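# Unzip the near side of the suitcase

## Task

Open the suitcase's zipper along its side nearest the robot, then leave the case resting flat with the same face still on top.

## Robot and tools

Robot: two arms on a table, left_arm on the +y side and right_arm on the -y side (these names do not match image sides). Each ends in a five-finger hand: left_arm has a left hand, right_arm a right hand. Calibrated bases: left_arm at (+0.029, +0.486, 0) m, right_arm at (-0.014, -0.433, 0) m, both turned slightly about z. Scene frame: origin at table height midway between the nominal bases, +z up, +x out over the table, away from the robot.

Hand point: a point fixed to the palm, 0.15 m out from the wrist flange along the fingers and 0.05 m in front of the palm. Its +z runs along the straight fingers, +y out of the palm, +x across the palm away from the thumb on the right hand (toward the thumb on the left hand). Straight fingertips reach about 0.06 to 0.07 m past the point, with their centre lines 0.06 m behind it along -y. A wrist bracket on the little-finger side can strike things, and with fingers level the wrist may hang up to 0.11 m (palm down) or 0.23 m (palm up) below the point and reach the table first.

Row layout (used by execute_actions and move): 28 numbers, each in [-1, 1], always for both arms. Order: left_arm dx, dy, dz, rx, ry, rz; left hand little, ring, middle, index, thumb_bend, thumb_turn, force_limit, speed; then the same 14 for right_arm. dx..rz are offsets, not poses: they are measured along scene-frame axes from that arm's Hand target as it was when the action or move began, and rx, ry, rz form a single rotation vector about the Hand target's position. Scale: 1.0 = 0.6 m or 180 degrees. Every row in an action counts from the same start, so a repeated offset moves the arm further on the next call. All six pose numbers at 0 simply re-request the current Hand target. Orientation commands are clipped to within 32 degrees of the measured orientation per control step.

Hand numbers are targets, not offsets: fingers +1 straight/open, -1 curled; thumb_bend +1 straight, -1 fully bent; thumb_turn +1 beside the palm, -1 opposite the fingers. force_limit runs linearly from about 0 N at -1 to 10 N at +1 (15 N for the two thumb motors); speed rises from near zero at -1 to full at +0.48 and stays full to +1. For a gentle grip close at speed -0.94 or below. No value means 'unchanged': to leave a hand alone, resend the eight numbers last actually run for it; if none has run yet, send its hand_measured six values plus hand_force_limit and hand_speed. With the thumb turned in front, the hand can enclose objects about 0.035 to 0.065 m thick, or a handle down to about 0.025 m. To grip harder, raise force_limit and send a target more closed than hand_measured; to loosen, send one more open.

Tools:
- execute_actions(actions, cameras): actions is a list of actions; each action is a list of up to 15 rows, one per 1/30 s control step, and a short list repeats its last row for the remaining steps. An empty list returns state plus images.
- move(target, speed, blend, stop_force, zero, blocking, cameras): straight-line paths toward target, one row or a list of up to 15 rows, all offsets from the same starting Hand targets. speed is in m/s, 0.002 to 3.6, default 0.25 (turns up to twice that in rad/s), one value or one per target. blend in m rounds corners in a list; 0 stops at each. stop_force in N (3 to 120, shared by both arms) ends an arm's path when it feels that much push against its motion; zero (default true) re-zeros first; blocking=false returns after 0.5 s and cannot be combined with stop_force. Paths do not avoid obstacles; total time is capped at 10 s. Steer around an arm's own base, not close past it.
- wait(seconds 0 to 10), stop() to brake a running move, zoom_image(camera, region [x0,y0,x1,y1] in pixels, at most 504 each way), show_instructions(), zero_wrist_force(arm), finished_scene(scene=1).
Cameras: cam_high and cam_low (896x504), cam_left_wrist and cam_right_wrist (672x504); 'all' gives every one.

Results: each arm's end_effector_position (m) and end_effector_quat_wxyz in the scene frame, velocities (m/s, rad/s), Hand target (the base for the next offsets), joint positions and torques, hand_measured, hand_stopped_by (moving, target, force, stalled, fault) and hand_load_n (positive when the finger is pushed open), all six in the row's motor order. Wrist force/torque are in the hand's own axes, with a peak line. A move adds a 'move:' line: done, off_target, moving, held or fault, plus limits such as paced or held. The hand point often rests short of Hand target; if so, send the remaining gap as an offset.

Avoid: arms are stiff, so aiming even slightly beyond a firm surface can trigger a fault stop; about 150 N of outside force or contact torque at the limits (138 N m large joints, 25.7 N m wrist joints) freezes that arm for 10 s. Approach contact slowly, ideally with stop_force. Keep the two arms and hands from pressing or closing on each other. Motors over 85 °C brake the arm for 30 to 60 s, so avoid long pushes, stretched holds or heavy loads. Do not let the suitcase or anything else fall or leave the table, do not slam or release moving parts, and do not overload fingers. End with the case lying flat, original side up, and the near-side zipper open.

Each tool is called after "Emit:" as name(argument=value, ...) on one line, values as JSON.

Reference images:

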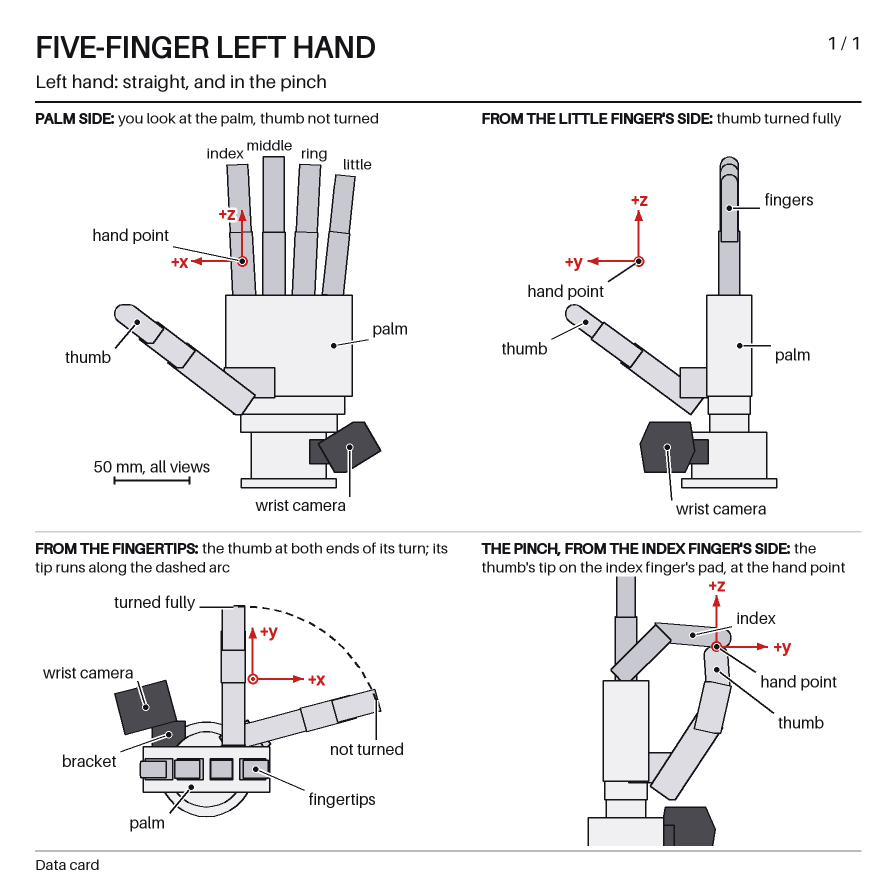

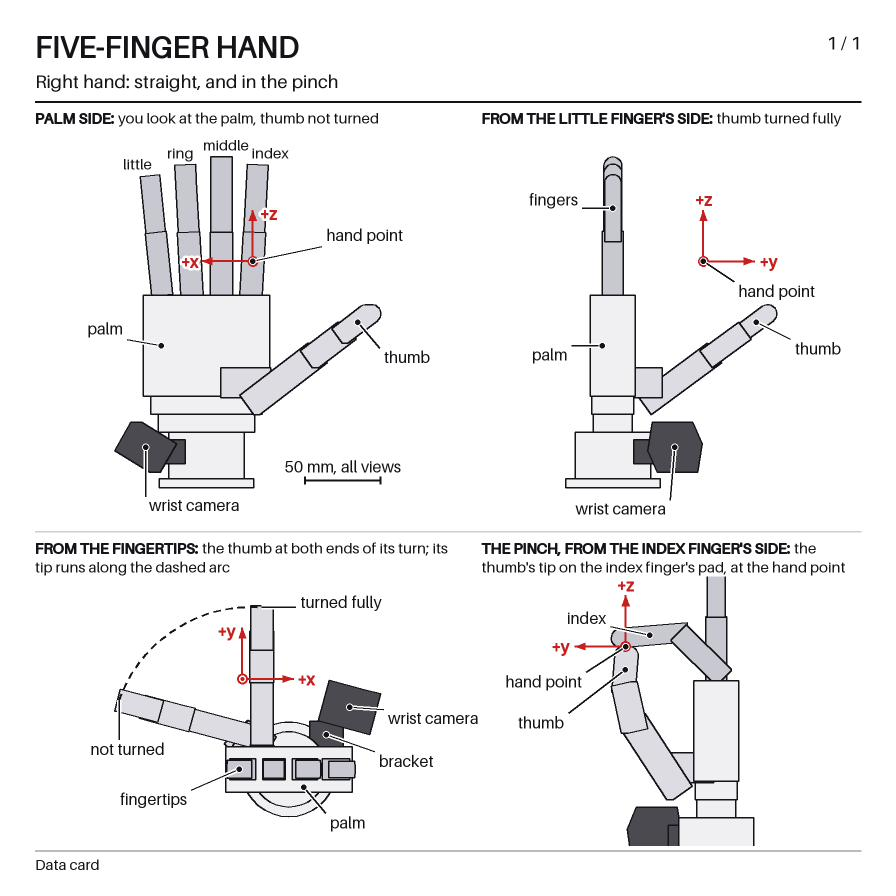

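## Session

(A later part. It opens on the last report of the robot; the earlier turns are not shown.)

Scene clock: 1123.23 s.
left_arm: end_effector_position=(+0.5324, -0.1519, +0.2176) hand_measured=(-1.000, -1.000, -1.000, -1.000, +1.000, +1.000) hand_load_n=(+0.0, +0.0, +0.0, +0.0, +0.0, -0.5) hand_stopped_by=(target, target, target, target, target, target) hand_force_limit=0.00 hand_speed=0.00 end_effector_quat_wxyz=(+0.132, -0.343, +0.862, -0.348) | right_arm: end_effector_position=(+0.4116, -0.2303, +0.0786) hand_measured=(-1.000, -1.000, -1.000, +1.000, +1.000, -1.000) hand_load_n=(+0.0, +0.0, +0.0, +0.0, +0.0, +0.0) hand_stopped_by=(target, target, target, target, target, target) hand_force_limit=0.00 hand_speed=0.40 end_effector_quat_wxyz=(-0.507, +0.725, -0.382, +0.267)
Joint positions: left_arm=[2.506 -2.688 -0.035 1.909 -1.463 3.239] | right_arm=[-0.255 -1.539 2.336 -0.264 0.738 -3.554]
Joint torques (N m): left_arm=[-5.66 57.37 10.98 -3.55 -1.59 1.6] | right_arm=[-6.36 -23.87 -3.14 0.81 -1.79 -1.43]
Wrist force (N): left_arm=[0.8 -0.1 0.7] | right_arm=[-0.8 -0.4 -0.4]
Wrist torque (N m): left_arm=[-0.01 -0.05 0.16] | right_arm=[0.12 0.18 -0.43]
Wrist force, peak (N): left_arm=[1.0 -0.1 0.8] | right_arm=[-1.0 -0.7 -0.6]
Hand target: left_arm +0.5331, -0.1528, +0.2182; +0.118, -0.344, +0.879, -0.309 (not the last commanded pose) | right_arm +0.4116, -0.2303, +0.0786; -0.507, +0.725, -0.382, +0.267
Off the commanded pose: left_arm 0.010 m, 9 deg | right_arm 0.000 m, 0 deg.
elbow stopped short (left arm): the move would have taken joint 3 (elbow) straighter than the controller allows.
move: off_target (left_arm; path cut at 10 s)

Emit:
move(target=[0,0,-0.05,0,0,0,-1,-1,-1,-1,1,1,0,0,0,0,0,0,0,0,-1,-1,-1,1,1,-1,0,0.4], speed=0.006, stop_force=20, cameras=["cam_low","cam_left_wrist"])

Scene clock: 1130.90 s.
left_arm: end_effector_position=(+0.5321, -0.1516, +0.2043) hand_measured=(-1.000, -1.000, -1.000, -1.000, +1.000, +1.000) hand_load_n=(-1.5, -3.0, -1.0, -0.5, +0.0, +0.0) hand_stopped_by=(target, target, target, target, target, target) hand_force_limit=0.00 hand_speed=0.00 end_effector_quat_wxyz=(+0.129, -0.344, +0.866, -0.339) | right_arm: end_effector_position=(+0.4116, -0.2303, +0.0786) hand_measured=(-1.000, -1.000, -1.000, +1.000, +1.000, -1.000) hand_load_n=(+0.0, +0.0, +0.0, +0.0, +0.0, +0.0) hand_stopped_by=(target, target, target, target, target, target) hand_force_limit=0.00 hand_speed=0.40 end_effector_quat_wxyz=(-0.507, +0.725, -0.382, +0.267)
Joint positions: left_arm=[2.505 -2.704 -0.035 1.906 -1.466 3.242] | right_arm=[-0.255 -1.539 2.336 -0.264 0.738 -3.554]
Joint torques (N m): left_arm=[-3.74 49.71 2.32 0.54 -0.56 -0.23] | right_arm=[-6.04 -23.74 -2.87 0.74 -1.75 -1.17]
Wrist force (N): left_arm=[1.0 -16.2 -16.6] | right_arm=[-0.9 -0.6 -0.2]
Wrist torque (N m): left_arm=[0.21 -0.71 0.77] | right_arm=[0.09 0.20 -0.44]
Wrist force, peak (N): left_arm=[1.2 -16.4 -17.5] | right_arm=[-1.0 -0.5 -0.6]
Hand target: left_arm +0.5321, -0.1517, +0.2043; +0.129, -0.344, +0.866, -0.339 (not the last commanded pose) | right_arm +0.4116, -0.2303, +0.0786; -0.507, +0.725, -0.382, +0.267
Off the commanded pose: left_arm 0.016 m, 4 deg | right_arm 0.000 m, 0 deg.
elbow stopped short (left arm): the move would have taken joint 3 (elbow) straighter than the controller allows.
move: contact (left_arm)
camera_calibration:
cam_left_wrist: T_world_to_cam=[[0.283645, -0.663485, 0.692339, -0.396739], [-0.955907, -0.138357, 0.259036, 0.427645], [-0.0760761, -0.735286, -0.673474, 0.177739], [0, 0, 0, 1]] pos_world=[0.534843, -0.0733735, 0.283605]
Images, in order (width x height): cam_low 896x504, cam_left_wrist 672x504.

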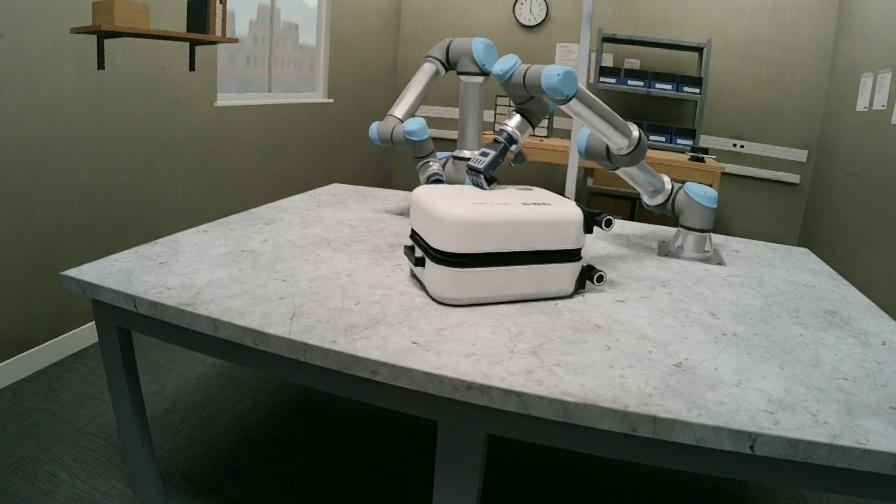

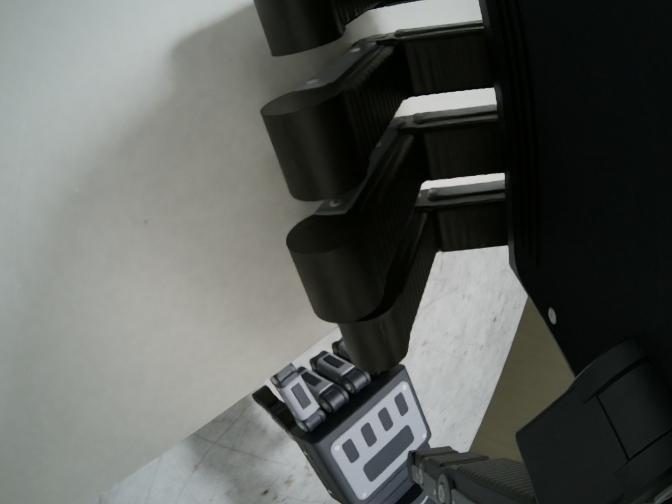

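Emit:
move(target=[0,0,-0.0015,0,0,0,-1,-1,-1,-1,1,1,0,0,0,0,0,0,0,0,-1,-1,-1,1,1,-1,0,0.4], speed=0.003)

Scene clock: 1136.03 s.
left_arm: end_effector_position=(+0.5322, -0.1517, +0.2035) hand_measured=(-1.000, -1.000, -1.000, -1.000, +1.000, +1.000) hand_load_n=(-3.5, -6.5, -3.5, -2.0, +0.0, -0.5) hand_stopped_by=(target, target, target, target, target, target) hand_force_limit=0.00 hand_speed=0.00 end_effector_quat_wxyz=(+0.129, -0.344, +0.866, -0.339) | right_arm: end_effector_position=(+0.4116, -0.2303, +0.0786) hand_measured=(-1.000, -1.000, -1.000, +1.000, +1.000, -1.000) hand_load_n=(+0.0, +0.5, +0.0, +0.0, +0.0, +0.0) hand_stopped_by=(target, target, target, target, target, target) hand_force_limit=0.00 hand_speed=0.40 end_effector_quat_wxyz=(-0.507, +0.725, -0.382, +0.267)
Joint positions: left_arm=[2.505 -2.695 -0.057 1.918 -1.466 3.242] | right_arm=[-0.255 -1.539 2.336 -0.264 0.738 -3.554]
Joint torques (N m): left_arm=[-5.01 12.98 5.36 -3.16 -2.01 1.63] | right_arm=[-6.31 -24.26 -3.23 0.59 -1.6 -1.12]
Wrist force (N): left_arm=[2.4 -27.3 -38.4] | right_arm=[-0.9 -0.5 -0.5]
Wrist torque (N m): left_arm=[0.59 -1.41 1.17] | right_arm=[0.10 0.20 -0.44]
Wrist force, peak (N): left_arm=[2.6 -31.4 -40.4] | right_arm=[-1.0 -0.6 -0.3]
Hand target: left_arm +0.5321, -0.1517, +0.2034; +0.129, -0.344, +0.866, -0.339 | right_arm +0.4116, -0.2303, +0.0786; -0.507, +0.725, -0.382, +0.267
Off the commanded pose: left_arm 0.000 m, 0 deg | right_arm 0.000 m, 0 deg.
move: done

Emit:
move(target=[0,0,0,0,0,0,-1,-1,-1,-1,1,1,0,0,-0.0402,-0.0402,0.1107,0,0,0,1,1,1,1,1,-1,0,0.4], speed=0.2, cameras=["cam_right_wrist"])

Scene clock: 1147.90 s.
left_arm: end_effector_position=(+0.5322, -0.1517, +0.2034) hand_measured=(-1.000, -1.000, -1.000, -1.000, +1.000, +1.000) hand_load_n=(-3.5, -6.5, -3.0, -2.0, +0.0, +0.0) hand_stopped_by=(target, target, target, target, target, target) hand_force_limit=0.00 hand_speed=0.00 end_effector_quat_wxyz=(+0.129, -0.344, +0.866, -0.339) | right_arm: end_effector_position=(+0.3876, -0.2544, +0.1450) hand_measured=(+1.000, +1.000, +1.000, +1.000, +1.000, -1.000) hand_load_n=(+0.0, +0.0, +0.0, +0.0, +0.0, +0.0) hand_stopped_by=(target, target, target, target, target, target) hand_force_limit=0.00 hand_speed=0.40 end_effector_quat_wxyz=(-0.507, +0.725, -0.382, +0.267) end_effector_velocity=(-0.001, +0.000, +0.001) end_effector_angular_velocity=(+0.002, +0.004, -0.001)
Joint positions: left_arm=[2.505 -2.695 -0.057 1.918 -1.466 3.242] | right_arm=[-0.396 -1.724 2.304 0.051 0.619 -3.678]
Joint velocities: left_arm=[within noise] | right_arm=[-0.001 -0.002 -0.001 0.007 0 0]
Joint torques (N m): left_arm=[-5.06 11.14 0.85 -5.02 -2.09 1.57] | right_arm=[-6.79 -19.96 -5.89 2.05 -1.33 0.13]
Wrist force (N): left_arm=[1.7 -30.1 -39.8] | right_arm=[-0.9 -0.2 -0.2]
Wrist torque (N m): left_arm=[0.55 -1.45 1.24] | right_arm=[0.12 0.16 -0.43]
Wrist force, peak (N): left_arm=[1.7 -30.1 -39.9] | right_arm=[-0.7 -1.6 -1.3]
Hand target: left_arm +0.5322, -0.1517, +0.2034; +0.129, -0.344, +0.866, -0.339 | right_arm +0.3875, -0.2544, +0.1450; -0.507, +0.725, -0.382, +0.267
Off the commanded pose: left_arm 0.000 m, 0 deg | right_arm 0.000 m, 0 deg.
move: done
camera_calibration:
cam_right_wrist: T_world_to_cam=[[-0.0702616, -0.406673, -0.910868, 0.0553425], [-0.929589, 0.357917, -0.0880924, 0.464873], [0.36184, 0.840543, -0.403186, 0.252441], [0, 0, 0, 1]] pos_world=[0.344686, -0.356067, 0.193142]
Images, in order (width x height): cam_right_wrist 672x504.

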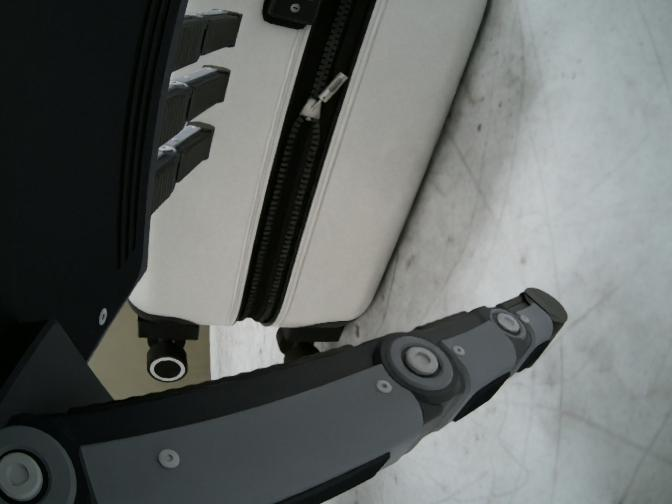

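Emit:
zoom_image(camera="cam_right_wrist", region=[240, 0, 400, 200])

Scaled by 2.520 from the camera's 672x504 image, which has a finer 960x720 frame.

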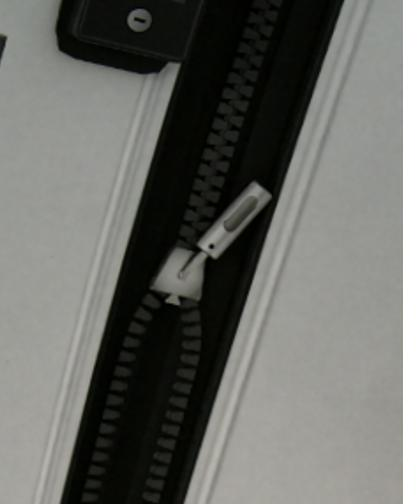

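Emit:
move(target=[0,0,0,0,0,0,-1,-1,-1,-1,1,1,0,0,0.0632,0.0782,-0.1092,0,0,0,-1,-1,-1,1,1,-1,0,0.4], speed=0.08)

Emit:
move(target=[0,0,0,0,0,0,-1,-1,-1,-1,1,1,0,0,0.0412,0.0283,0,0,0,0,-1,-1,-1,1,1,-1,0,0.4], speed=0.015, stop_force=3)

Scene clock: 1169.43 s.
left_arm: end_effector_position=(+0.5322, -0.1517, +0.2034) hand_measured=(-1.000, -1.000, -1.000, -1.000, +1.000, +1.000) hand_load_n=(-3.5, -6.5, -3.5, -2.0, +0.0, +0.0) hand_stopped_by=(target, target, target, target, target, target) hand_force_limit=0.00 hand_speed=0.00 end_effector_quat_wxyz=(+0.129, -0.344, +0.866, -0.339) | right_arm: end_effector_position=(+0.4255, -0.2075, +0.0796) hand_measured=(-1.000, -1.000, -1.000, +1.000, +1.000, -1.000) hand_load_n=(+0.0, +0.0, +0.0, +0.0, +0.0, +0.0) hand_stopped_by=(target, target, target, target, target, target) hand_force_limit=0.00 hand_speed=0.40 end_effector_quat_wxyz=(-0.507, +0.725, -0.382, +0.267)
Joint positions: left_arm=[2.505 -2.695 -0.057 1.918 -1.466 3.242] | right_arm=[-0.152 -1.508 2.291 -0.299 0.828 -3.483]
Joint torques (N m): left_arm=[-5.33 11.06 -1.01 -5.06 -2.05 1.4] | right_arm=[5.04 -13.42 -3.13 -1.06 -0.07 -1.19]
Wrist force (N): left_arm=[1.9 -29.8 -39.8] | right_arm=[-1.0 -0.1 -0.6]
Wrist torque (N m): left_arm=[0.58 -1.47 1.24] | right_arm=[0.14 0.20 -0.23]
Wrist force, peak (N): left_arm=[2.0 -30.0 -40.0] | right_arm=[-1.4 -0.5 -0.7]
Hand target: left_arm +0.5322, -0.1517, +0.2034; +0.129, -0.344, +0.866, -0.339 | right_arm +0.4254, -0.2075, +0.0795; -0.507, +0.725, -0.382, +0.267
Off the commanded pose: left_arm 0.000 m, 0 deg | right_arm 0.000 m, 0 deg.
move: done

Scene clock: 1171.43 s.
left_arm: end_effector_position=(+0.5322, -0.1517, +0.2034) hand_measured=(-1.000, -1.000, -1.000, -1.000, +1.000, +1.000) hand_load_n=(-3.5, -6.5, -3.5, -2.0, +0.0, -0.5) hand_stopped_by=(target, target, target, target, target, target) hand_force_limit=0.00 hand_speed=0.00 end_effector_quat_wxyz=(+0.129, -0.344, +0.866, -0.339) | right_arm: end_effector_position=(+0.4399, -0.1975, +0.0795) hand_measured=(-1.000, -1.000, -1.000, +1.000, +1.000, -1.000) hand_load_n=(+0.0, +0.0, +0.5, -1.0, +0.0, +0.0) hand_stopped_by=(target, target, target, target, target, target) hand_force_limit=0.00 hand_speed=0.40 end_effector_quat_wxyz=(-0.507, +0.725, -0.382, +0.267)
Joint positions: left_arm=[2.505 -2.695 -0.057 1.918 -1.466 3.242] | right_arm=[-0.105 -1.473 2.248 -0.311 0.869 -3.455]
Joint torques (N m): left_arm=[-5.37 11.36 -1.71 -5.03 -1.99 1.41] | right_arm=[0.26 -29.91 -3.98 0.85 0.18 -1.92]
Wrist force (N): left_arm=[1.8 -29.8 -39.8] | right_arm=[-0.9 1.1 -2.9]
Wrist torque (N m): left_arm=[0.59 -1.46 1.23] | right_arm=[0.26 0.20 -0.27]
Wrist force, peak (N): left_arm=[1.8 -30.1 -39.9] | right_arm=[-1.1 2.0 -6.5]
Hand target: left_arm +0.5322, -0.1517, +0.2034; +0.129, -0.344, +0.866, -0.339 | right_arm +0.4399, -0.1975, +0.0795; -0.507, +0.725, -0.382, +0.267 (not the last commanded pose)
Off the commanded pose: left_arm 0.000 m, 0 deg | right_arm 0.012 m, 0 deg.
move: contact (right_arm)

Emit:
move(target=[0,0,0,0,0,0,-1,-1,-1,-1,1,1,0,0,0.0278,-0.0415,0,0,0,0,-1,-1,-1,1,1,-1,0,0.4], speed=0.012, stop_force=16)

Scene clock: 1178.13 s.
left_arm: end_effector_position=(+0.5322, -0.1517, +0.2034) hand_measured=(-1.000, -1.000, -1.000, -1.000, +1.000, +1.000) hand_load_n=(-2.0, -3.5, -0.5, +0.0, +0.0, -0.5) hand_stopped_by=(target, target, target, target, target, target) hand_force_limit=0.00 hand_speed=0.00 end_effector_quat_wxyz=(+0.129, -0.344, +0.866, -0.339) | right_arm: end_effector_position=(+0.4469, -0.2081, +0.0795) hand_measured=(-1.000, -1.000, -1.000, +1.000, +1.000, -1.000) hand_load_n=(+0.0, +0.0, +0.5, -1.0, +0.0, +0.0) hand_stopped_by=(target, target, target, target, target, target) hand_force_limit=0.00 hand_speed=0.40 end_effector_quat_wxyz=(-0.507, +0.725, -0.382, +0.267)
Joint positions: left_arm=[2.505 -2.695 -0.057 1.918 -1.466 3.242] | right_arm=[-0.138 -1.459 2.235 -0.298 0.839 -3.474]
Joint torques (N m): left_arm=[-4.92 19.91 -2.26 -5.33 -1.38 1.17] | right_arm=[0.61 -29.44 -7.41 -2.29 1.53 2.01]
Wrist force (N): left_arm=[-1.5 -42.9 -28.5] | right_arm=[-11.0 0.8 -6.5]
Wrist torque (N m): left_arm=[0.11 -1.10 1.54] | right_arm=[0.49 -0.45 -0.97]
Wrist force, peak (N): left_arm=[-1.3 -42.8 -28.7] | right_arm=[-17.6 0.6 -7.5]
Hand target: left_arm +0.5322, -0.1517, +0.2034; +0.129, -0.344, +0.866, -0.339 | right_arm +0.4469, -0.2081, +0.0795; -0.507, +0.725, -0.382, +0.267 (not the last commanded pose)
Off the commanded pose: left_arm 0.000 m, 0 deg | right_arm 0.017 m, 0 deg.
move: contact (right_arm)

Emit:
wait(seconds=0, cameras=["cam_right_wrist"])

Emit:
zoom_image(camera="cam_right_wrist", region=[140, 0, 300, 200])

Scene clock: 1207.27 s.
left_arm: end_effector_position=(+0.5322, -0.1517, +0.2034) hand_measured=(-1.000, -1.000, -1.000, -1.000, +1.000, +1.000) hand_load_n=(-2.0, -3.5, -0.5, -0.5, -0.5, +0.0) hand_stopped_by=(target, target, target, target, target, target) hand_force_limit=0.00 hand_speed=0.00 end_effector_quat_wxyz=(+0.129, -0.344, +0.866, -0.339) | right_arm: end_effector_position=(+0.4469, -0.2081, +0.0795) hand_measured=(-1.000, -1.000, -1.000, +1.000, +1.000, -1.000) hand_load_n=(+0.0, +0.0, +0.0, -1.0, +0.0, +0.0) hand_stopped_by=(target, target, target, target, target, target) hand_force_limit=0.00 hand_speed=0.40 end_effector_quat_wxyz=(-0.507, +0.725, -0.382, +0.267)
Joint positions: left_arm=[2.505 -2.695 -0.057 1.918 -1.466 3.242] | right_arm=[-0.138 -1.459 2.235 -0.298 0.839 -3.474]
Joint torques (N m): left_arm=[-3.24 24.8 2.61 -6.69 0.82 0.91] | right_arm=[1.81 -29.44 -7.72 -1.13 1.48 1.6]
Wrist force (N): left_arm=[-1.5 -42.7 -28.1] | right_arm=[-11.1 0.8 -6.4]
Wrist torque (N m): left_arm=[0.11 -1.08 1.53] | right_arm=[0.48 -0.43 -0.98]
Wrist force, peak (N): left_arm=[-1.5 -42.9 -28.7] | right_arm=[-11.2 0.9 -6.6]
Hand target: left_arm +0.5322, -0.1517, +0.2034; +0.129, -0.344, +0.866, -0.339 | right_arm +0.4469, -0.2081, +0.0795; -0.507, +0.725, -0.382, +0.267 (not the last commanded pose)
Off the commanded pose: left_arm 0.000 m, 0 deg | right_arm 0.017 m, 0 deg.
camera_calibration:
cam_right_wrist: T_world_to_cam=[[-0.0702129, -0.406543, -0.91093, 0.0187109], [-0.929712, 0.357633, -0.0879488, 0.497694], [0.361533, 0.840727, -0.403078, 0.165788], [0, 0, 0, 1]] pos_world=[0.404088, -0.309767, 0.127641]
Images, in order (width x height): cam_right_wrist 672x504.

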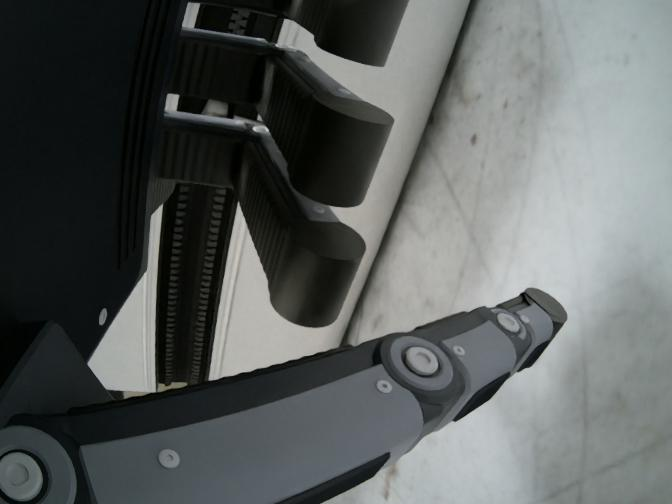

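Scaled by 2.520 from the camera's 672x504 image, which has a finer 960x720 frame.

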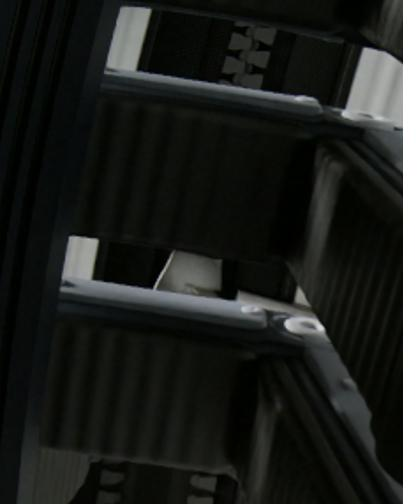

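Emit:
move(target=[0,0,0,0,0,0,-1,-1,-1,-1,1,1,0,0,0.00943,-0.01373,0,0,0,0,-1,-1,-1,1,1,-1,0,0.4], speed=0.004, stop_force=24, zero=false)

Scene clock: 1218.93 s.
left_arm: end_effector_position=(+0.5322, -0.1517, +0.2034) hand_measured=(-1.000, -1.000, -1.000, -1.000, +1.000, +1.000) hand_load_n=(-0.5, -1.5, +0.0, -0.5, -0.5, -0.5) hand_stopped_by=(target, target, target, target, target, target) hand_force_limit=0.00 hand_speed=0.00 end_effector_quat_wxyz=(+0.129, -0.344, +0.866, -0.339) | right_arm: end_effector_position=(+0.4526, -0.2163, +0.0795) hand_measured=(-1.000, -1.000, -1.000, +1.000, +1.000, -1.000) hand_load_n=(+0.0, +0.0, +0.0, -0.5, +0.0, +0.0) hand_stopped_by=(target, target, target, target, target, target) hand_force_limit=0.00 hand_speed=0.40 end_effector_quat_wxyz=(-0.507, +0.725, -0.382, +0.267)
Joint positions: left_arm=[2.505 -2.695 -0.057 1.918 -1.466 3.242] | right_arm=[-0.163 -1.448 2.224 -0.287 0.818 -3.49]
Joint torques (N m): left_arm=[-0.67 24.78 -0.99 -7.99 0.79 0.59] | right_arm=[-6.12 -20.38 -27.92 -4.55 7.68 1.04]
Wrist force (N): left_arm=[-0.2 -45.0 -22.3] | right_arm=[-23.6 0.6 -6.2]
Wrist torque (N m): left_arm=[-0.04 -0.88 1.73] | right_arm=[0.46 -1.27 -1.59]
Wrist force, peak (N): left_arm=[-1.6 -42.8 -28.6] | right_arm=[-24.4 0.2 -5.7]
Hand target: left_arm +0.5322, -0.1517, +0.2034; +0.129, -0.344, +0.866, -0.339 | right_arm +0.4526, -0.2163, +0.0795; -0.507, +0.725, -0.382, +0.267
Off the commanded pose: left_arm 0.000 m, 0 deg | right_arm 0.000 m, 0 deg.
move: done

Emit:
move(target=[[0,0,0,0,0,0,-1,-1,-1,-1,1,1,0,0,-0.0113,0.0165,0,0,0,0,-1,-1,-1,1,1,-1,0,0.4],[0,0,0,0,0,0,-1,-1,-1,-1,1,1,0,0,-0.055,-0.025,0.02,0,0,0,-1,-1,-1,1,1,-1,0,0.4],[0,0,0,0,0,0,-1,-1,-1,-1,1,1,0,0,-0.099,-0.0787,0.1092,0,0,0,1,1,1,1,1,-1,0,0.4]], speed=[0.05,0.15,0.2], blend=[0.003,0.01,0], cameras=["cam_right_wrist"])

Emit:
zoom_image(camera="cam_right_wrist", region=[240, 0, 400, 200])

Scene clock: 1232.17 s.
left_arm: end_effector_position=(+0.5322, -0.1517, +0.2034) hand_measured=(-1.000, -1.000, -1.000, -1.000, +1.000, +1.000) hand_load_n=(-1.0, -2.0, -0.5, -0.5, +0.0, +0.0) hand_stopped_by=(target, target, target, target, target, target) hand_force_limit=0.00 hand_speed=0.00 end_effector_quat_wxyz=(+0.129, -0.344, +0.866, -0.339) | right_arm: end_effector_position=(+0.3932, -0.2635, +0.1450) hand_measured=(+1.000, +1.000, +1.000, +1.000, +1.000, -1.000) hand_load_n=(+0.0, +0.0, +0.0, +0.0, +0.0, +0.0) hand_stopped_by=(target, target, target, target, target, target) hand_force_limit=0.00 hand_speed=0.40 end_effector_quat_wxyz=(-0.507, +0.725, -0.382, +0.267)
Joint positions: left_arm=[2.505 -2.695 -0.057 1.918 -1.466 3.242] | right_arm=[-0.424 -1.702 2.29 0.067 0.597 -3.707]
Joint torques (N m): left_arm=[1.6 25.14 -6.18 -8.76 0.77 0.45] | right_arm=[-7.3 -20.51 -6.33 1.13 -1.69 -1.94]
Wrist force (N): left_arm=[-2.1 -46.9 -26.0] | right_arm=[-0.2 -0.2 -0.3]
Wrist torque (N m): left_arm=[0.03 -0.98 1.74] | right_arm=[0.13 0.06 -0.36]
Wrist force, peak (N): left_arm=[-2.1 -47.1 -26.3] | right_arm=[-23.6 0.6 -6.1]
Hand target: left_arm +0.5322, -0.1517, +0.2034; +0.129, -0.344, +0.866, -0.339 | right_arm +0.3932, -0.2635, +0.1450; -0.507, +0.725, -0.382, +0.267
Off the commanded pose: left_arm 0.000 m, 0 deg | right_arm 0.000 m, 0 deg.
move: done
camera_calibration:
cam_right_wrist: T_world_to_cam=[[-0.0702129, -0.406543, -0.91093, 0.0520838], [-0.929712, 0.357633, -0.0879488, 0.473342], [0.361533, 0.840727, -0.403078, 0.25818], [0, 0, 0, 1]] pos_world=[0.350388, -0.365167, 0.193141]
Images, in order (width x height): cam_right_wrist 672x504.

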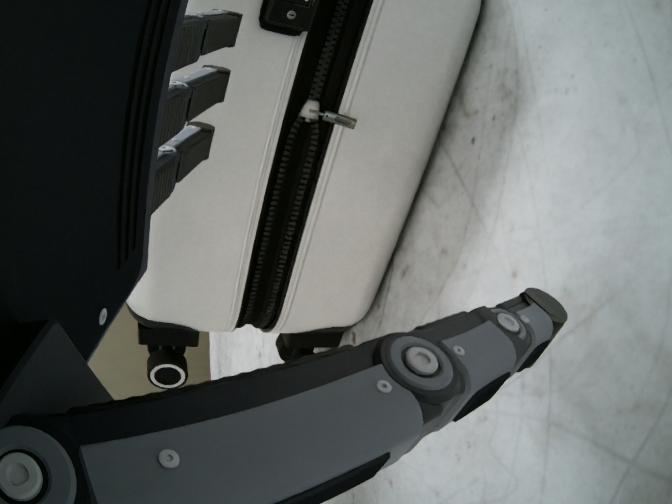

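Scaled by 2.520 from the camera's 672x504 image, which has a finer 960x720 frame.

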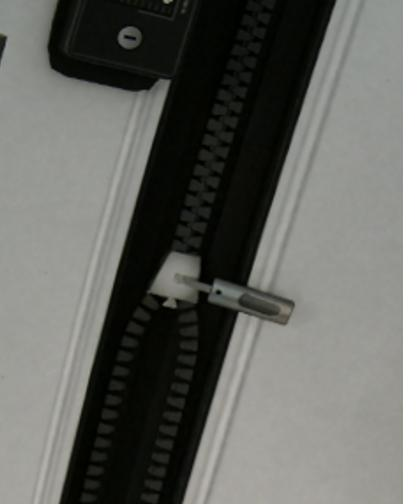

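Emit:
move(target=[0,0,0,0,0,0,-1,-1,-1,-1,1,1,0,0,0.0725,0.08,-0.1088,0,0,0,-1,-1,-1,1,1,-1,0,0.4], speed=0.12)

Emit:
move(target=[0,0,0,0,0,0,-1,-1,-1,-1,1,1,0,0,0.0412,0.0283,0,0,0,0,-1,-1,-1,1,1,-1,0,0.4], speed=0.015, stop_force=3)

Emit:
move(target=[0,0,0,0,0,0,-1,-1,-1,-1,1,1,0,0,0.0462,-0.0691,0,0,0,0,-1,-1,-1,1,1,-1,0,0.4], speed=0.012, stop_force=27)

Scene clock: 1261.60 s.
left_arm: end_effector_position=(+0.5322, -0.1517, +0.2034) hand_measured=(-1.000, -1.000, -1.000, -1.000, +1.000, +1.000) hand_load_n=(-0.5, -2.0, -0.5, -0.5, +0.0, +0.0) hand_stopped_by=(target, target, target, target, target, target) hand_force_limit=0.00 hand_speed=0.00 end_effector_quat_wxyz=(+0.129, -0.344, +0.866, -0.339) | right_arm: end_effector_position=(+0.4367, -0.2156, +0.0798) hand_measured=(-1.000, -1.000, -1.000, +1.000, +1.000, -1.000) hand_load_n=(+0.0, +0.0, +0.0, +0.0, +0.5, +0.0) hand_stopped_by=(target, target, target, target, target, target) hand_force_limit=0.00 hand_speed=0.40 end_effector_quat_wxyz=(-0.508, +0.725, -0.382, +0.267)
Joint positions: left_arm=[2.505 -2.695 -0.057 1.918 -1.466 3.242] | right_arm=[-0.173 -1.484 2.265 -0.288 0.809 -3.496]
Joint torques (N m): left_arm=[2.77 25.45 -10.01 -9.13 0.76 0.29] | right_arm=[4.98 -9.25 -3.22 -1.07 0.24 -0.45]
Wrist force (N): left_arm=[-2.1 -46.9 -26.1] | right_arm=[-0.3 0.0 -0.7]
Wrist torque (N m): left_arm=[0.02 -0.97 1.74] | right_arm=[0.18 0.09 -0.18]
Wrist force, peak (N): left_arm=[-2.4 -47.1 -26.1] | right_arm=[0.3 -0.7 -1.2]
Hand target: left_arm +0.5322, -0.1517, +0.2034; +0.129, -0.344, +0.866, -0.339 | right_arm +0.4367, -0.2155, +0.0797; -0.507, +0.725, -0.382, +0.267
Off the commanded pose: left_arm 0.000 m, 0 deg | right_arm 0.000 m, 0 deg.
move: done

Scene clock: 1263.37 s.
left_arm: end_effector_position=(+0.5322, -0.1517, +0.2034) hand_measured=(-1.000, -1.000, -1.000, -1.000, +1.000, +1.000) hand_load_n=(-0.5, -1.5, -0.5, +0.0, -0.5, +0.0) hand_stopped_by=(target, target, target, target, target, target) hand_force_limit=0.00 hand_speed=0.00 end_effector_quat_wxyz=(+0.129, -0.344, +0.866, -0.339) | right_arm: end_effector_position=(+0.4484, -0.2075, +0.0797) hand_measured=(-1.000, -1.000, -1.000, +1.000, +1.000, -1.000) hand_load_n=(+0.0, +0.0, +0.0, -0.5, +0.0, +0.0) hand_stopped_by=(target, target, target, target, target, target) hand_force_limit=0.00 hand_speed=0.40 end_effector_quat_wxyz=(-0.507, +0.725, -0.382, +0.267)
Joint positions: left_arm=[2.505 -2.695 -0.057 1.918 -1.466 3.242] | right_arm=[-0.135 -1.457 2.231 -0.297 0.842 -3.473]
Joint torques (N m): left_arm=[2.85 25.56 -9.45 -9.02 0.76 0.22] | right_arm=[-0.17 -30.26 -4.42 0.85 0.43 -1.68]
Wrist force (N): left_arm=[-2.3 -46.9 -26.0] | right_arm=[-0.5 1.0 -3.4]
Wrist torque (N m): left_arm=[0.01 -0.95 1.73] | right_arm=[0.34 0.08 -0.21]
Wrist force, peak (N): left_arm=[-2.0 -47.2 -26.1] | right_arm=[-0.2 1.7 -7.2]
Hand target: left_arm +0.5322, -0.1517, +0.2034; +0.129, -0.344, +0.866, -0.339 | right_arm +0.4484, -0.2075, +0.0797; -0.507, +0.725, -0.382, +0.267 (not the last commanded pose)
Off the commanded pose: left_arm 0.000 m, 0 deg | right_arm 0.016 m, 0 deg.
move: contact (right_arm)

Scene clock: 1268.60 s.
left_arm: end_effector_position=(+0.5322, -0.1517, +0.2034) hand_measured=(-1.000, -1.000, -1.000, -1.000, +1.000, +1.000) hand_load_n=(-0.5, -1.5, -1.0, -0.5, +0.0, +0.0) hand_stopped_by=(target, target, target, target, target, target) hand_force_limit=0.00 hand_speed=0.00 end_effector_quat_wxyz=(+0.129, -0.344, +0.866, -0.339) | right_arm: end_effector_position=(+0.4761, -0.2489, +0.0797) hand_measured=(-1.000, -1.000, -1.000, +1.000, +1.000, -1.000) hand_load_n=(+0.0, +0.0, +0.0, +0.0, +0.0, +0.0) hand_stopped_by=(target, target, target, target, target, target) hand_force_limit=0.00 hand_speed=0.40 end_effector_quat_wxyz=(-0.507, +0.725, -0.382, +0.267)
Joint positions: left_arm=[2.505 -2.695 -0.057 1.918 -1.466 3.242] | right_arm=[-0.25 -1.396 2.167 -0.239 0.742 -3.55]
Joint torques (N m): left_arm=[1.5 23.52 -2.63 -6.77 0.82 -0.09] | right_arm=[6.49 -32.87 -3.08 -1.01 0.78 1.92]
Wrist force (N): left_arm=[-1.6 -47.2 -25.9] | right_arm=[-1.4 0.1 -0.2]
Wrist torque (N m): left_arm=[0.01 -0.97 1.76] | right_arm=[0.19 0.23 -0.25]
Wrist force, peak (N): left_arm=[-1.6 -47.4 -26.0] | right_arm=[-23.8 -0.2 -6.9]
Hand target: left_arm +0.5322, -0.1517, +0.2034; +0.129, -0.344, +0.866, -0.339 | right_arm +0.4761, -0.2489, +0.0797; -0.507, +0.725, -0.382, +0.267
Off the commanded pose: left_arm 0.000 m, 0 deg | right_arm 0.000 m, 0 deg.
move: done

Emit:
move(target=[[0,0,0,0,0,0,-1,-1,-1,-1,1,1,0,0,-0.0412,-0.0283,0,0,0,0,-1,-1,-1,1,1,-1,0,0.4],[0,0,0,0,0,0,-1,-1,-1,-1,1,1,0,0,-0.124,-0.0448,0.1088,0,0,0,1,1,1,1,1,-1,0,0.4]], speed=[0.1,0.2], blend=[0.01,0], cameras=["cam_right_wrist"])

Emit:
zoom_image(camera="cam_right_wrist", region=[240, 0, 400, 200])

Scene clock: 1275.93 s.
left_arm: end_effector_position=(+0.5322, -0.1517, +0.2034) hand_measured=(-1.000, -1.000, -1.000, -1.000, +1.000, +1.000) hand_load_n=(-0.5, -2.0, -0.5, -0.5, +0.0, +0.0) hand_stopped_by=(target, target, target, target, target, target) hand_force_limit=0.00 hand_speed=0.00 end_effector_quat_wxyz=(+0.129, -0.344, +0.866, -0.339) | right_arm: end_effector_position=(+0.4017, -0.2758, +0.1450) hand_measured=(+1.000, +1.000, +1.000, +1.000, +1.000, -1.000) hand_load_n=(+0.0, +0.0, +0.0, +0.0, +0.0, +0.0) hand_stopped_by=(target, target, target, target, target, target) hand_force_limit=0.00 hand_speed=0.40 end_effector_quat_wxyz=(-0.507, +0.725, -0.382, +0.267)
Joint positions: left_arm=[2.505 -2.695 -0.057 1.918 -1.466 3.242] | right_arm=[-0.456 -1.67 2.268 0.086 0.572 -3.743]
Joint torques (N m): left_arm=[-0.18 20.26 1.53 -5.87 0.81 -0.41] | right_arm=[-6.65 -22.17 -25.49 1.89 -1.72 -1.97]
Wrist force (N): left_arm=[-1.5 -47.2 -26.0] | right_arm=[-1.5 0.5 -0.4]
Wrist torque (N m): left_arm=[0.02 -0.97 1.76] | right_arm=[0.21 0.23 -0.44]
Wrist force, peak (N): left_arm=[-1.6 -47.4 -26.1] | right_arm=[-1.7 -0.8 -1.7]
Hand target: left_arm +0.5322, -0.1517, +0.2034; +0.129, -0.344, +0.866, -0.339 | right_arm +0.4017, -0.2758, +0.1450; -0.507, +0.725, -0.382, +0.267
Off the commanded pose: left_arm 0.000 m, 0 deg | right_arm 0.000 m, 0 deg.
move: done
camera_calibration:
cam_right_wrist: T_world_to_cam=[[-0.0701737, -0.406557, -0.910926, 0.047667], [-0.929715, 0.357615, -0.0879867, 0.485738], [0.361532, 0.840728, -0.403078, 0.265412], [0, 0, 0, 1]] pos_world=[0.358988, -0.377467, 0.193141]
Images, in order (width x height): cam_right_wrist 672x504.

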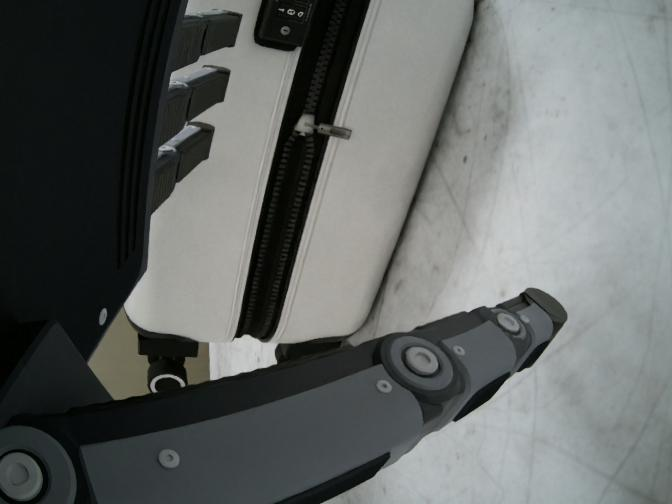

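Scaled by 2.520 from the camera's 672x504 image, which has a finer 960x720 frame.

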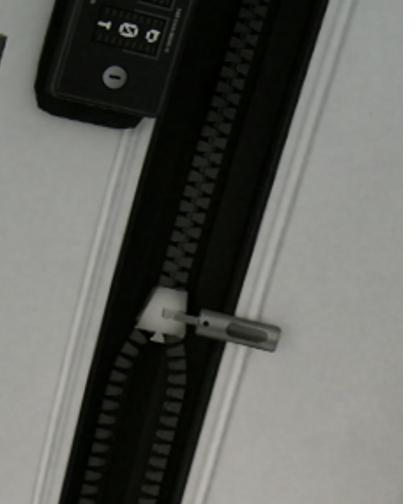

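Emit:
move(target=[0,0,0,0,0,0,-1,-1,-1,-1,1,1,0,0,-0.0335,0.1947,-0.1088,0,0,0,-1,-1,-1,1,1,-1,0,0.4], speed=0.15)

Emit:
move(target=[0,0,0,0,0,0,-1,-1,-1,-1,1,1,0,0,0.051,0.0428,0,0,0,0,-1,-1,-1,1,1,-1,0,0.4], speed=0.015, stop_force=3)

Scene clock: 1320.23 s.
left_arm: end_effector_position=(+0.5322, -0.1517, +0.2034) hand_measured=(-1.000, -1.000, -1.000, -1.000, +1.000, +1.000) hand_load_n=(-1.0, -2.0, -0.5, -0.5, +0.0, +0.0) hand_stopped_by=(target, target, target, target, target, target) hand_force_limit=0.00 hand_speed=0.00 end_effector_quat_wxyz=(+0.129, -0.344, +0.866, -0.339) | right_arm: end_effector_position=(+0.3816, -0.1590, +0.0797) hand_measured=(-1.000, -1.000, -1.000, +1.000, +1.000, -1.000) hand_load_n=(+0.0, +0.0, +0.0, +0.0, +0.0, +0.0) hand_stopped_by=(target, target, target, target, target, target) hand_force_limit=0.00 hand_speed=0.40 end_effector_quat_wxyz=(-0.507, +0.725, -0.382, +0.267)
Joint positions: left_arm=[2.505 -2.695 -0.057 1.918 -1.466 3.242] | right_arm=[0.024 -1.586 2.361 -0.352 0.986 -3.385]
Joint torques (N m): left_arm=[-1.52 16.7 1.5 -6.3 0.91 -0.71] | right_arm=[6.28 -12.99 -25.42 -1.61 0.91 0.86]
Wrist force (N): left_arm=[-1.6 -47.2 -26.0] | right_arm=[-1.4 0.3 -0.4]
Wrist torque (N m): left_arm=[0.02 -0.96 1.76] | right_arm=[0.17 0.28 -0.28]
Wrist force, peak (N): left_arm=[-1.6 -47.5 -25.9] | right_arm=[-2.5 0.7 0.1]
Hand target: left_arm +0.5322, -0.1517, +0.2034; +0.129, -0.344, +0.866, -0.339 | right_arm +0.3816, -0.1590, +0.0797; -0.507, +0.725, -0.382, +0.267
Off the commanded pose: left_arm 0.000 m, 0 deg | right_arm 0.000 m, 0 deg.
move: done

Scene clock: 1322.53 s.
left_arm: end_effector_position=(+0.5322, -0.1517, +0.2034) hand_measured=(-1.000, -1.000, -1.000, -1.000, +1.000, +1.000) hand_load_n=(-1.0, -1.5, -1.0, -0.5, +0.0, +0.0) hand_stopped_by=(target, target, target, target, target, target) hand_force_limit=0.00 hand_speed=0.00 end_effector_quat_wxyz=(+0.129, -0.344, +0.866, -0.339) | right_arm: end_effector_position=(+0.3985, -0.1448, +0.0797) hand_measured=(-1.000, -1.000, -1.000, +1.000, +1.000, -1.000) hand_load_n=(+0.0, +0.0, +0.0, +0.0, +0.0, +0.0) hand_stopped_by=(target, target, target, target, target, target) hand_force_limit=0.00 hand_speed=0.40 end_effector_quat_wxyz=(-0.507, +0.725, -0.382, +0.267)
Joint positions: left_arm=[2.505 -2.695 -0.057 1.918 -1.466 3.242] | right_arm=[0.082 -1.533 2.306 -0.364 1.039 -3.357]
Joint torques (N m): left_arm=[-2.48 14.97 1.69 -6.57 1 -0.7] | right_arm=[-1.79 -26.59 -4.05 0.57 0.49 -1.95]
Wrist force (N): left_arm=[-1.8 -47.2 -25.8] | right_arm=[-1.1 1.0 -3.4]
Wrist torque (N m): left_arm=[-0.01 -0.95 1.75] | right_arm=[0.40 0.27 -0.35]
Wrist force, peak (N): left_arm=[-1.6 -47.5 -25.9] | right_arm=[-1.0 2.0 -7.5]
Hand target: left_arm +0.5322, -0.1517, +0.2034; +0.129, -0.344, +0.866, -0.339 | right_arm +0.3985, -0.1448, +0.0797; -0.507, +0.725, -0.382, +0.267 (not the last commanded pose)
Off the commanded pose: left_arm 0.000 m, 0 deg | right_arm 0.018 m, 0 deg.
move: contact (right_arm)

Emit:
move(target=[[0,0,0,0,0,0,-1,-1,-1,-1,1,1,0,0,-0.0065,-0.0052,0,0,0,0,-1,-1,-1,1,1,-1,0,0.4],[0,0,0,0,0,0,-1,-1,-1,-1,1,1,0,0,0.0835,-0.1183,0,0,0,0,-1,-1,-1,1,1,-1,0,0.4]], speed=0.08, blend=[0.002,0])

Emit:
move(target=[0,0,0,0,0,0,-1,-1,-1,-1,1,1,0,0,0.0261,0.0207,0,0,0,0,-1,-1,-1,1,1,-1,0,0.4], speed=0.01, stop_force=3)

Scene clock: 1335.43 s.
left_arm: end_effector_position=(+0.5322, -0.1517, +0.2034) hand_measured=(-1.000, -1.000, -1.000, -1.000, +1.000, +1.000) hand_load_n=(-0.5, -2.0, -0.5, -0.5, +0.0, +0.0) hand_stopped_by=(target, target, target, target, target, target) hand_force_limit=0.00 hand_speed=0.00 end_effector_quat_wxyz=(+0.129, -0.344, +0.866, -0.339) | right_arm: end_effector_position=(+0.4487, -0.2158, +0.0797) hand_measured=(-1.000, -1.000, -1.000, +1.000, +1.000, -1.000) hand_load_n=(+0.0, +0.0, +0.0, +0.0, +0.0, +0.0) hand_stopped_by=(target, target, target, target, target, target) hand_force_limit=0.00 hand_speed=0.40 end_effector_quat_wxyz=(-0.507, +0.725, -0.382, +0.267)
Joint positions: left_arm=[2.505 -2.695 -0.057 1.918 -1.466 3.242] | right_arm=[-0.164 -1.457 2.234 -0.287 0.817 -3.491]
Joint torques (N m): left_arm=[-3.46 15.39 1.38 -7.42 0.98 -1.01] | right_arm=[-5.25 -28.01 -3.5 -0.84 -0.61 1.33]
Wrist force (N): left_arm=[-1.7 -47.0 -26.0] | right_arm=[-1.6 0.8 -0.8]
Wrist torque (N m): left_arm=[0.04 -0.95 1.75] | right_arm=[0.30 0.27 -0.43]
Wrist force, peak (N): left_arm=[-1.7 -47.4 -25.9] | right_arm=[-1.1 1.2 -3.6]
Hand target: left_arm +0.5322, -0.1517, +0.2034; +0.129, -0.344, +0.866, -0.339 | right_arm +0.4486, -0.2158, +0.0797; -0.507, +0.725, -0.382, +0.267
Off the commanded pose: left_arm 0.000 m, 0 deg | right_arm 0.000 m, 0 deg.
move: done

Scene clock: 1336.90 s.
left_arm: end_effector_position=(+0.5322, -0.1517, +0.2034) hand_measured=(-1.000, -1.000, -1.000, -1.000, +1.000, +1.000) hand_load_n=(-1.0, -2.0, -0.5, -0.5, +0.0, -0.5) hand_stopped_by=(target, target, target, target, target, target) hand_force_limit=0.00 hand_speed=0.00 end_effector_quat_wxyz=(+0.129, -0.344, +0.866, -0.339) | right_arm: end_effector_position=(+0.4533, -0.2121, +0.0797) hand_measured=(-1.000, -1.000, -1.000, +1.000, +1.000, -1.000) hand_load_n=(+0.0, +0.0, +0.0, -1.0, +0.0, +0.0) hand_stopped_by=(target, target, target, target, target, target) hand_force_limit=0.00 hand_speed=0.40 end_effector_quat_wxyz=(-0.508, +0.725, -0.382, +0.267)
Joint positions: left_arm=[2.505 -2.695 -0.057 1.918 -1.466 3.242] | right_arm=[-0.148 -1.447 2.22 -0.291 0.831 -3.48]
Joint torques (N m): left_arm=[-4.32 14.97 1.54 -7.65 0.99 -1.04] | right_arm=[-6.58 -30.36 -3.11 1 -0.27 -1.89]
Wrist force (N): left_arm=[-1.6 -47.1 -25.7] | right_arm=[-1.3 1.6 -3.7]
Wrist torque (N m): left_arm=[0.01 -0.97 1.76] | right_arm=[0.46 0.24 -0.30]
Wrist force, peak (N): left_arm=[-1.7 -47.4 -26.1] | right_arm=[-1.8 1.8 -6.2]
Hand target: left_arm +0.5322, -0.1517, +0.2034; +0.129, -0.344, +0.866, -0.339 | right_arm +0.4533, -0.2121, +0.0797; -0.507, +0.725, -0.382, +0.267 (not the last commanded pose)
Off the commanded pose: left_arm 0.000 m, 0 deg | right_arm 0.014 m, 0 deg.
move: contact (right_arm)

Emit:
move(target=[0,0,0,0,0,0,-1,-1,-1,-1,1,1,0,0,0.0425,-0.0513,0,0,0,0,-1,-1,-1,1,1,-1,0,0.4], speed=0.01, stop_force=20)

Scene clock: 1343.90 s.
left_arm: end_effector_position=(+0.5322, -0.1517, +0.2034) hand_measured=(-1.000, -1.000, -1.000, -1.000, +1.000, +1.000) hand_load_n=(-0.5, -2.0, -0.5, +0.0, -0.5, +0.0) hand_stopped_by=(target, target, target, target, target, target) hand_force_limit=0.00 hand_speed=0.00 end_effector_quat_wxyz=(+0.129, -0.344, +0.866, -0.339) | right_arm: end_effector_position=(+0.4602, -0.2205, +0.0797) hand_measured=(-1.000, -1.000, -1.000, +1.000, +1.000, -1.000) hand_load_n=(+0.0, +0.0, +0.5, -0.5, +0.0, +0.0) hand_stopped_by=(target, target, target, target, target, target) hand_force_limit=0.00 hand_speed=0.40 end_effector_quat_wxyz=(-0.508, +0.725, -0.382, +0.267)
Joint positions: left_arm=[2.505 -2.695 -0.057 1.918 -1.466 3.242] | right_arm=[-0.171 -1.432 2.204 -0.28 0.81 -3.495]
Joint torques (N m): left_arm=[-5.72 14.66 1.83 -8.59 0.99 -1.37] | right_arm=[0.12 -30.34 -8.71 -3.33 2.86 1.84]
Wrist force (N): left_arm=[-3.6 -45.5 -24.1] | right_arm=[-14.5 1.5 -8.3]
Wrist torque (N m): left_arm=[-0.02 -0.90 1.65] | right_arm=[0.72 -0.60 -1.09]
Wrist force, peak (N): left_arm=[-1.6 -47.7 -25.6] | right_arm=[-22.0 1.3 -12.2]
Hand target: left_arm +0.5322, -0.1517, +0.2034; +0.129, -0.344, +0.866, -0.339 | right_arm +0.4602, -0.2205, +0.0797; -0.508, +0.725, -0.382, +0.267 (not the last commanded pose)
Off the commanded pose: left_arm 0.000 m, 0 deg | right_arm 0.029 m, 0 deg.
move: contact (right_arm)

Emit:
move(target=[[0,0,0,0,0,0,-1,-1,-1,-1,1,1,0,0,-0.008,0.006,0,0,0,0,-1,-1,-1,1,1,-1,0,0.4],[0,0,0,0,0,0,-1,-1,-1,-1,1,1,0,0,-0.05,-0.025,0.01,0,0,0,-1,-1,-1,1,1,-1,0,0.4],[0,0,0,0,0,0,-1,-1,-1,-1,1,1,0,0,-0.0927,-0.0785,0.1088,0,0,0,1,1,1,1,1,-1,0,0.4]], speed=[0.05,0.15,0.2], blend=[0.002,0.01,0], cameras=["cam_right_wrist"])

Emit:
zoom_image(camera="cam_right_wrist", region=[240, 0, 400, 200])

Scene clock: 1353.20 s.
left_arm: end_effector_position=(+0.5322, -0.1517, +0.2034) hand_measured=(-1.000, -1.000, -1.000, -1.000, +1.000, +1.000) hand_load_n=(-1.0, -1.5, -1.0, -0.5, +0.0, +0.0) hand_stopped_by=(target, target, target, target, target, target) hand_force_limit=0.00 hand_speed=0.00 end_effector_quat_wxyz=(+0.129, -0.344, +0.866, -0.339) | right_arm: end_effector_position=(+0.4046, -0.2676, +0.1450) hand_measured=(+1.000, +1.000, +1.000, +1.000, +1.000, -1.000) hand_load_n=(+0.0, +0.0, +0.0, +0.0, +0.0, +0.0) hand_stopped_by=(target, target, target, target, target, target) hand_force_limit=0.00 hand_speed=0.40 end_effector_quat_wxyz=(-0.508, +0.725, -0.382, +0.267)
Joint positions: left_arm=[2.505 -2.695 -0.057 1.918 -1.466 3.242] | right_arm=[-0.417 -1.671 2.262 0.057 0.602 -3.7]
Joint torques (N m): left_arm=[-7.57 14.75 1.07 -9.64 1.11 -1.41] | right_arm=[-7.36 -21.93 -6.05 1.04 -1.67 -1.87]
Wrist force (N): left_arm=[-3.9 -46.6 -26.5] | right_arm=[-2.7 -0.5 -0.3]
Wrist torque (N m): left_arm=[0.03 -0.96 1.67] | right_arm=[0.08 0.42 -0.52]
Wrist force, peak (N): left_arm=[-3.9 -46.7 -26.5] | right_arm=[-14.7 1.5 -8.5]
Hand target: left_arm +0.5322, -0.1517, +0.2034; +0.129, -0.344, +0.866, -0.339 | right_arm +0.4046, -0.2676, +0.1450; -0.508, +0.725, -0.382, +0.267
Off the commanded pose: left_arm 0.000 m, 0 deg | right_arm 0.000 m, 0 deg.
move: done
camera_calibration:
cam_right_wrist: T_world_to_cam=[[-0.0702588, -0.406412, -0.910985, 0.0512926], [-0.929782, 0.357493, -0.0877775, 0.485348], [0.361344, 0.84085, -0.402991, 0.257602], [0, 0, 0, 1]] pos_world=[0.361788, -0.369267, 0.193141]
Images, in order (width x height): cam_right_wrist 672x504.

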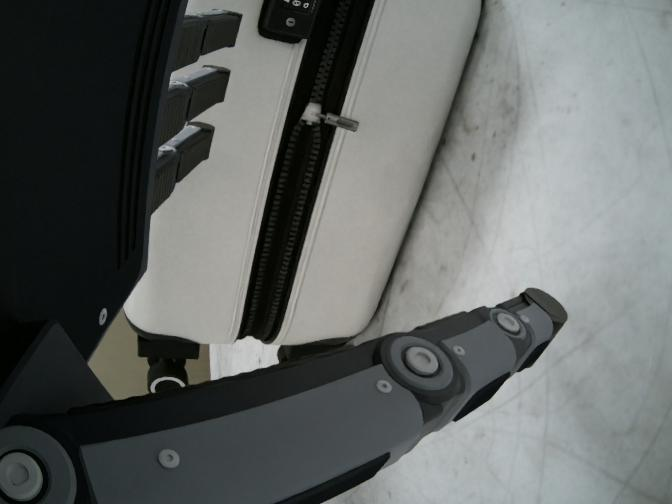

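Scaled by 2.520 from the camera's 672x504 image, which has a finer 960x720 frame.

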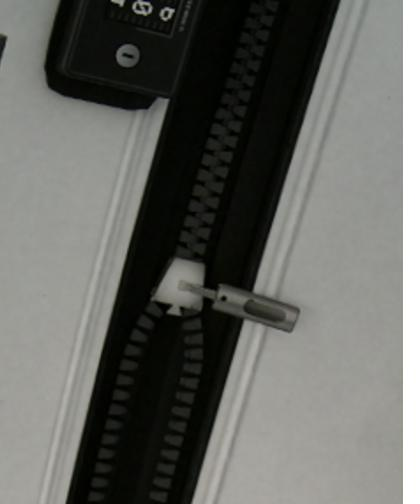

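Emit:
move(target=[0,0,0,0,0,0,-1,-1,-1,-1,1,1,0,0,0.0832,0.0795,-0.1088,0,0,0,-1,-1,-1,1,1,-1,0,0.4], speed=0.12)

Emit:
move(target=[0,0,0,0,0,0,-1,-1,-1,-1,1,1,0,0,0.0261,0.021,0,0,0,0,-1,-1,-1,1,1,-1,0,0.4], speed=0.01, stop_force=3)

Emit:
move(target=[0,0,0,0,0,0,-1,-1,-1,-1,1,1,0,0,0.0525,-0.0647,0,0,0,0,-1,-1,-1,1,1,-1,0,0.4], speed=0.01, stop_force=27)

Scene clock: 1371.23 s.
left_arm: end_effector_position=(+0.5322, -0.1517, +0.2034) hand_measured=(-1.000, -1.000, -1.000, -1.000, +1.000, +1.000) hand_load_n=(-1.0, -2.0, -0.5, -0.5, +0.0, -0.5) hand_stopped_by=(target, target, target, target, target, target) hand_force_limit=0.00 hand_speed=0.00 end_effector_quat_wxyz=(+0.129, -0.344, +0.866, -0.339) | right_arm: end_effector_position=(+0.4546, -0.2199, +0.0798) hand_measured=(-1.000, -1.000, -1.000, +1.000, +1.000, -1.000) hand_load_n=(+0.0, +0.0, +0.0, +0.0, +0.0, +0.0) hand_stopped_by=(target, target, target, target, target, target) hand_force_limit=0.00 hand_speed=0.40 end_effector_quat_wxyz=(-0.508, +0.725, -0.381, +0.267)
Joint positions: left_arm=[2.505 -2.695 -0.057 1.918 -1.466 3.242] | right_arm=[-0.174 -1.445 2.219 -0.281 0.808 -3.497]
Joint torques (N m): left_arm=[-7.85 15.26 1.01 -10.51 1.05 -1.29] | right_arm=[5.35 -10.74 -3.17 -1.03 0.15 -0.61]
Wrist force (N): left_arm=[-3.9 -46.6 -26.3] | right_arm=[-3.0 -0.4 -0.9]
Wrist torque (N m): left_arm=[0.03 -0.95 1.67] | right_arm=[0.12 0.49 -0.35]
Wrist force, peak (N): left_arm=[-3.9 -46.8 -26.4] | right_arm=[-3.3 -0.5 -0.6]
Hand target: left_arm +0.5322, -0.1517, +0.2034; +0.129, -0.344, +0.866, -0.339 | right_arm +0.4545, -0.2199, +0.0797; -0.508, +0.725, -0.382, +0.267
Off the commanded pose: left_arm 0.000 m, 0 deg | right_arm 0.000 m, 0 deg.
move: done

Scene clock: 1372.50 s.
left_arm: end_effector_position=(+0.5322, -0.1517, +0.2034) hand_measured=(-1.000, -1.000, -1.000, -1.000, +1.000, +1.000) hand_load_n=(-0.5, -2.0, -0.5, -0.5, +0.0, +0.0) hand_stopped_by=(target, target, target, target, target, target) hand_force_limit=0.00 hand_speed=0.00 end_effector_quat_wxyz=(+0.129, -0.344, +0.866, -0.339) | right_arm: end_effector_position=(+0.4576, -0.2174, +0.0797) hand_measured=(-1.000, -1.000, -1.000, +1.000, +1.000, -1.000) hand_load_n=(+0.0, +0.0, +0.0, -0.5, +0.0, +0.0) hand_stopped_by=(target, target, target, target, target, target) hand_force_limit=0.00 hand_speed=0.40 end_effector_quat_wxyz=(-0.508, +0.725, -0.382, +0.267)
Joint positions: left_arm=[2.505 -2.695 -0.057 1.918 -1.466 3.242] | right_arm=[-0.163 -1.438 2.21 -0.284 0.817 -3.49]
Joint torques (N m): left_arm=[-7.95 16.05 0.85 -10.76 1.02 -1.24] | right_arm=[-7.32 -30.34 -3.45 1.06 -0.25 -1.89]
Wrist force (N): left_arm=[-4.0 -46.4 -26.3] | right_arm=[-3.2 0.4 -3.5]
Wrist torque (N m): left_arm=[0.05 -0.93 1.66] | right_arm=[0.28 0.49 -0.43]
Wrist force, peak (N): left_arm=[-3.8 -46.7 -26.4] | right_arm=[-3.3 0.8 -6.0]
Hand target: left_arm +0.5322, -0.1517, +0.2034; +0.129, -0.344, +0.866, -0.339 | right_arm +0.4576, -0.2174, +0.0797; -0.508, +0.725, -0.382, +0.267 (not the last commanded pose)
Off the commanded pose: left_arm 0.000 m, 0 deg | right_arm 0.016 m, 0 deg.
move: contact (right_arm)

Scene clock: 1378.60 s.
left_arm: end_effector_position=(+0.5322, -0.1517, +0.2034) hand_measured=(-1.000, -1.000, -1.000, -1.000, +1.000, +1.000) hand_load_n=(-1.0, -1.5, -0.5, -0.5, +0.0, +0.0) hand_stopped_by=(target, target, target, target, target, target) hand_force_limit=0.00 hand_speed=0.00 end_effector_quat_wxyz=(+0.129, -0.344, +0.866, -0.339) | right_arm: end_effector_position=(+0.4891, -0.2562, +0.0797) hand_measured=(-1.000, -1.000, -1.000, +1.000, +1.000, -1.000) hand_load_n=(+0.0, +0.0, +0.0, +0.0, +0.0, +0.0) hand_stopped_by=(target, target, target, target, target, target) hand_force_limit=0.00 hand_speed=0.40 end_effector_quat_wxyz=(-0.508, +0.725, -0.382, +0.267)
Joint positions: left_arm=[2.505 -2.695 -0.057 1.918 -1.466 3.242] | right_arm=[-0.259 -1.368 2.131 -0.226 0.733 -3.558]
Joint torques (N m): left_arm=[-7.75 15.21 -1.22 -10.39 1.13 -1.09] | right_arm=[6.54 -34.2 -2.51 -0.9 0.68 1.73]
Wrist force (N): left_arm=[-2.6 -46.6 -25.7] | right_arm=[-3.0 -0.2 -0.2]
Wrist torque (N m): left_arm=[0.03 -0.93 1.71] | right_arm=[0.14 0.47 -0.33]
Wrist force, peak (N): left_arm=[-3.7 -46.8 -26.2] | right_arm=[-25.6 -0.4 -10.6]
Hand target: left_arm +0.5322, -0.1517, +0.2034; +0.129, -0.344, +0.866, -0.339 | right_arm +0.4891, -0.2562, +0.0797; -0.508, +0.725, -0.382, +0.267
Off the commanded pose: left_arm 0.000 m, 0 deg | right_arm 0.000 m, 0 deg.
move: done


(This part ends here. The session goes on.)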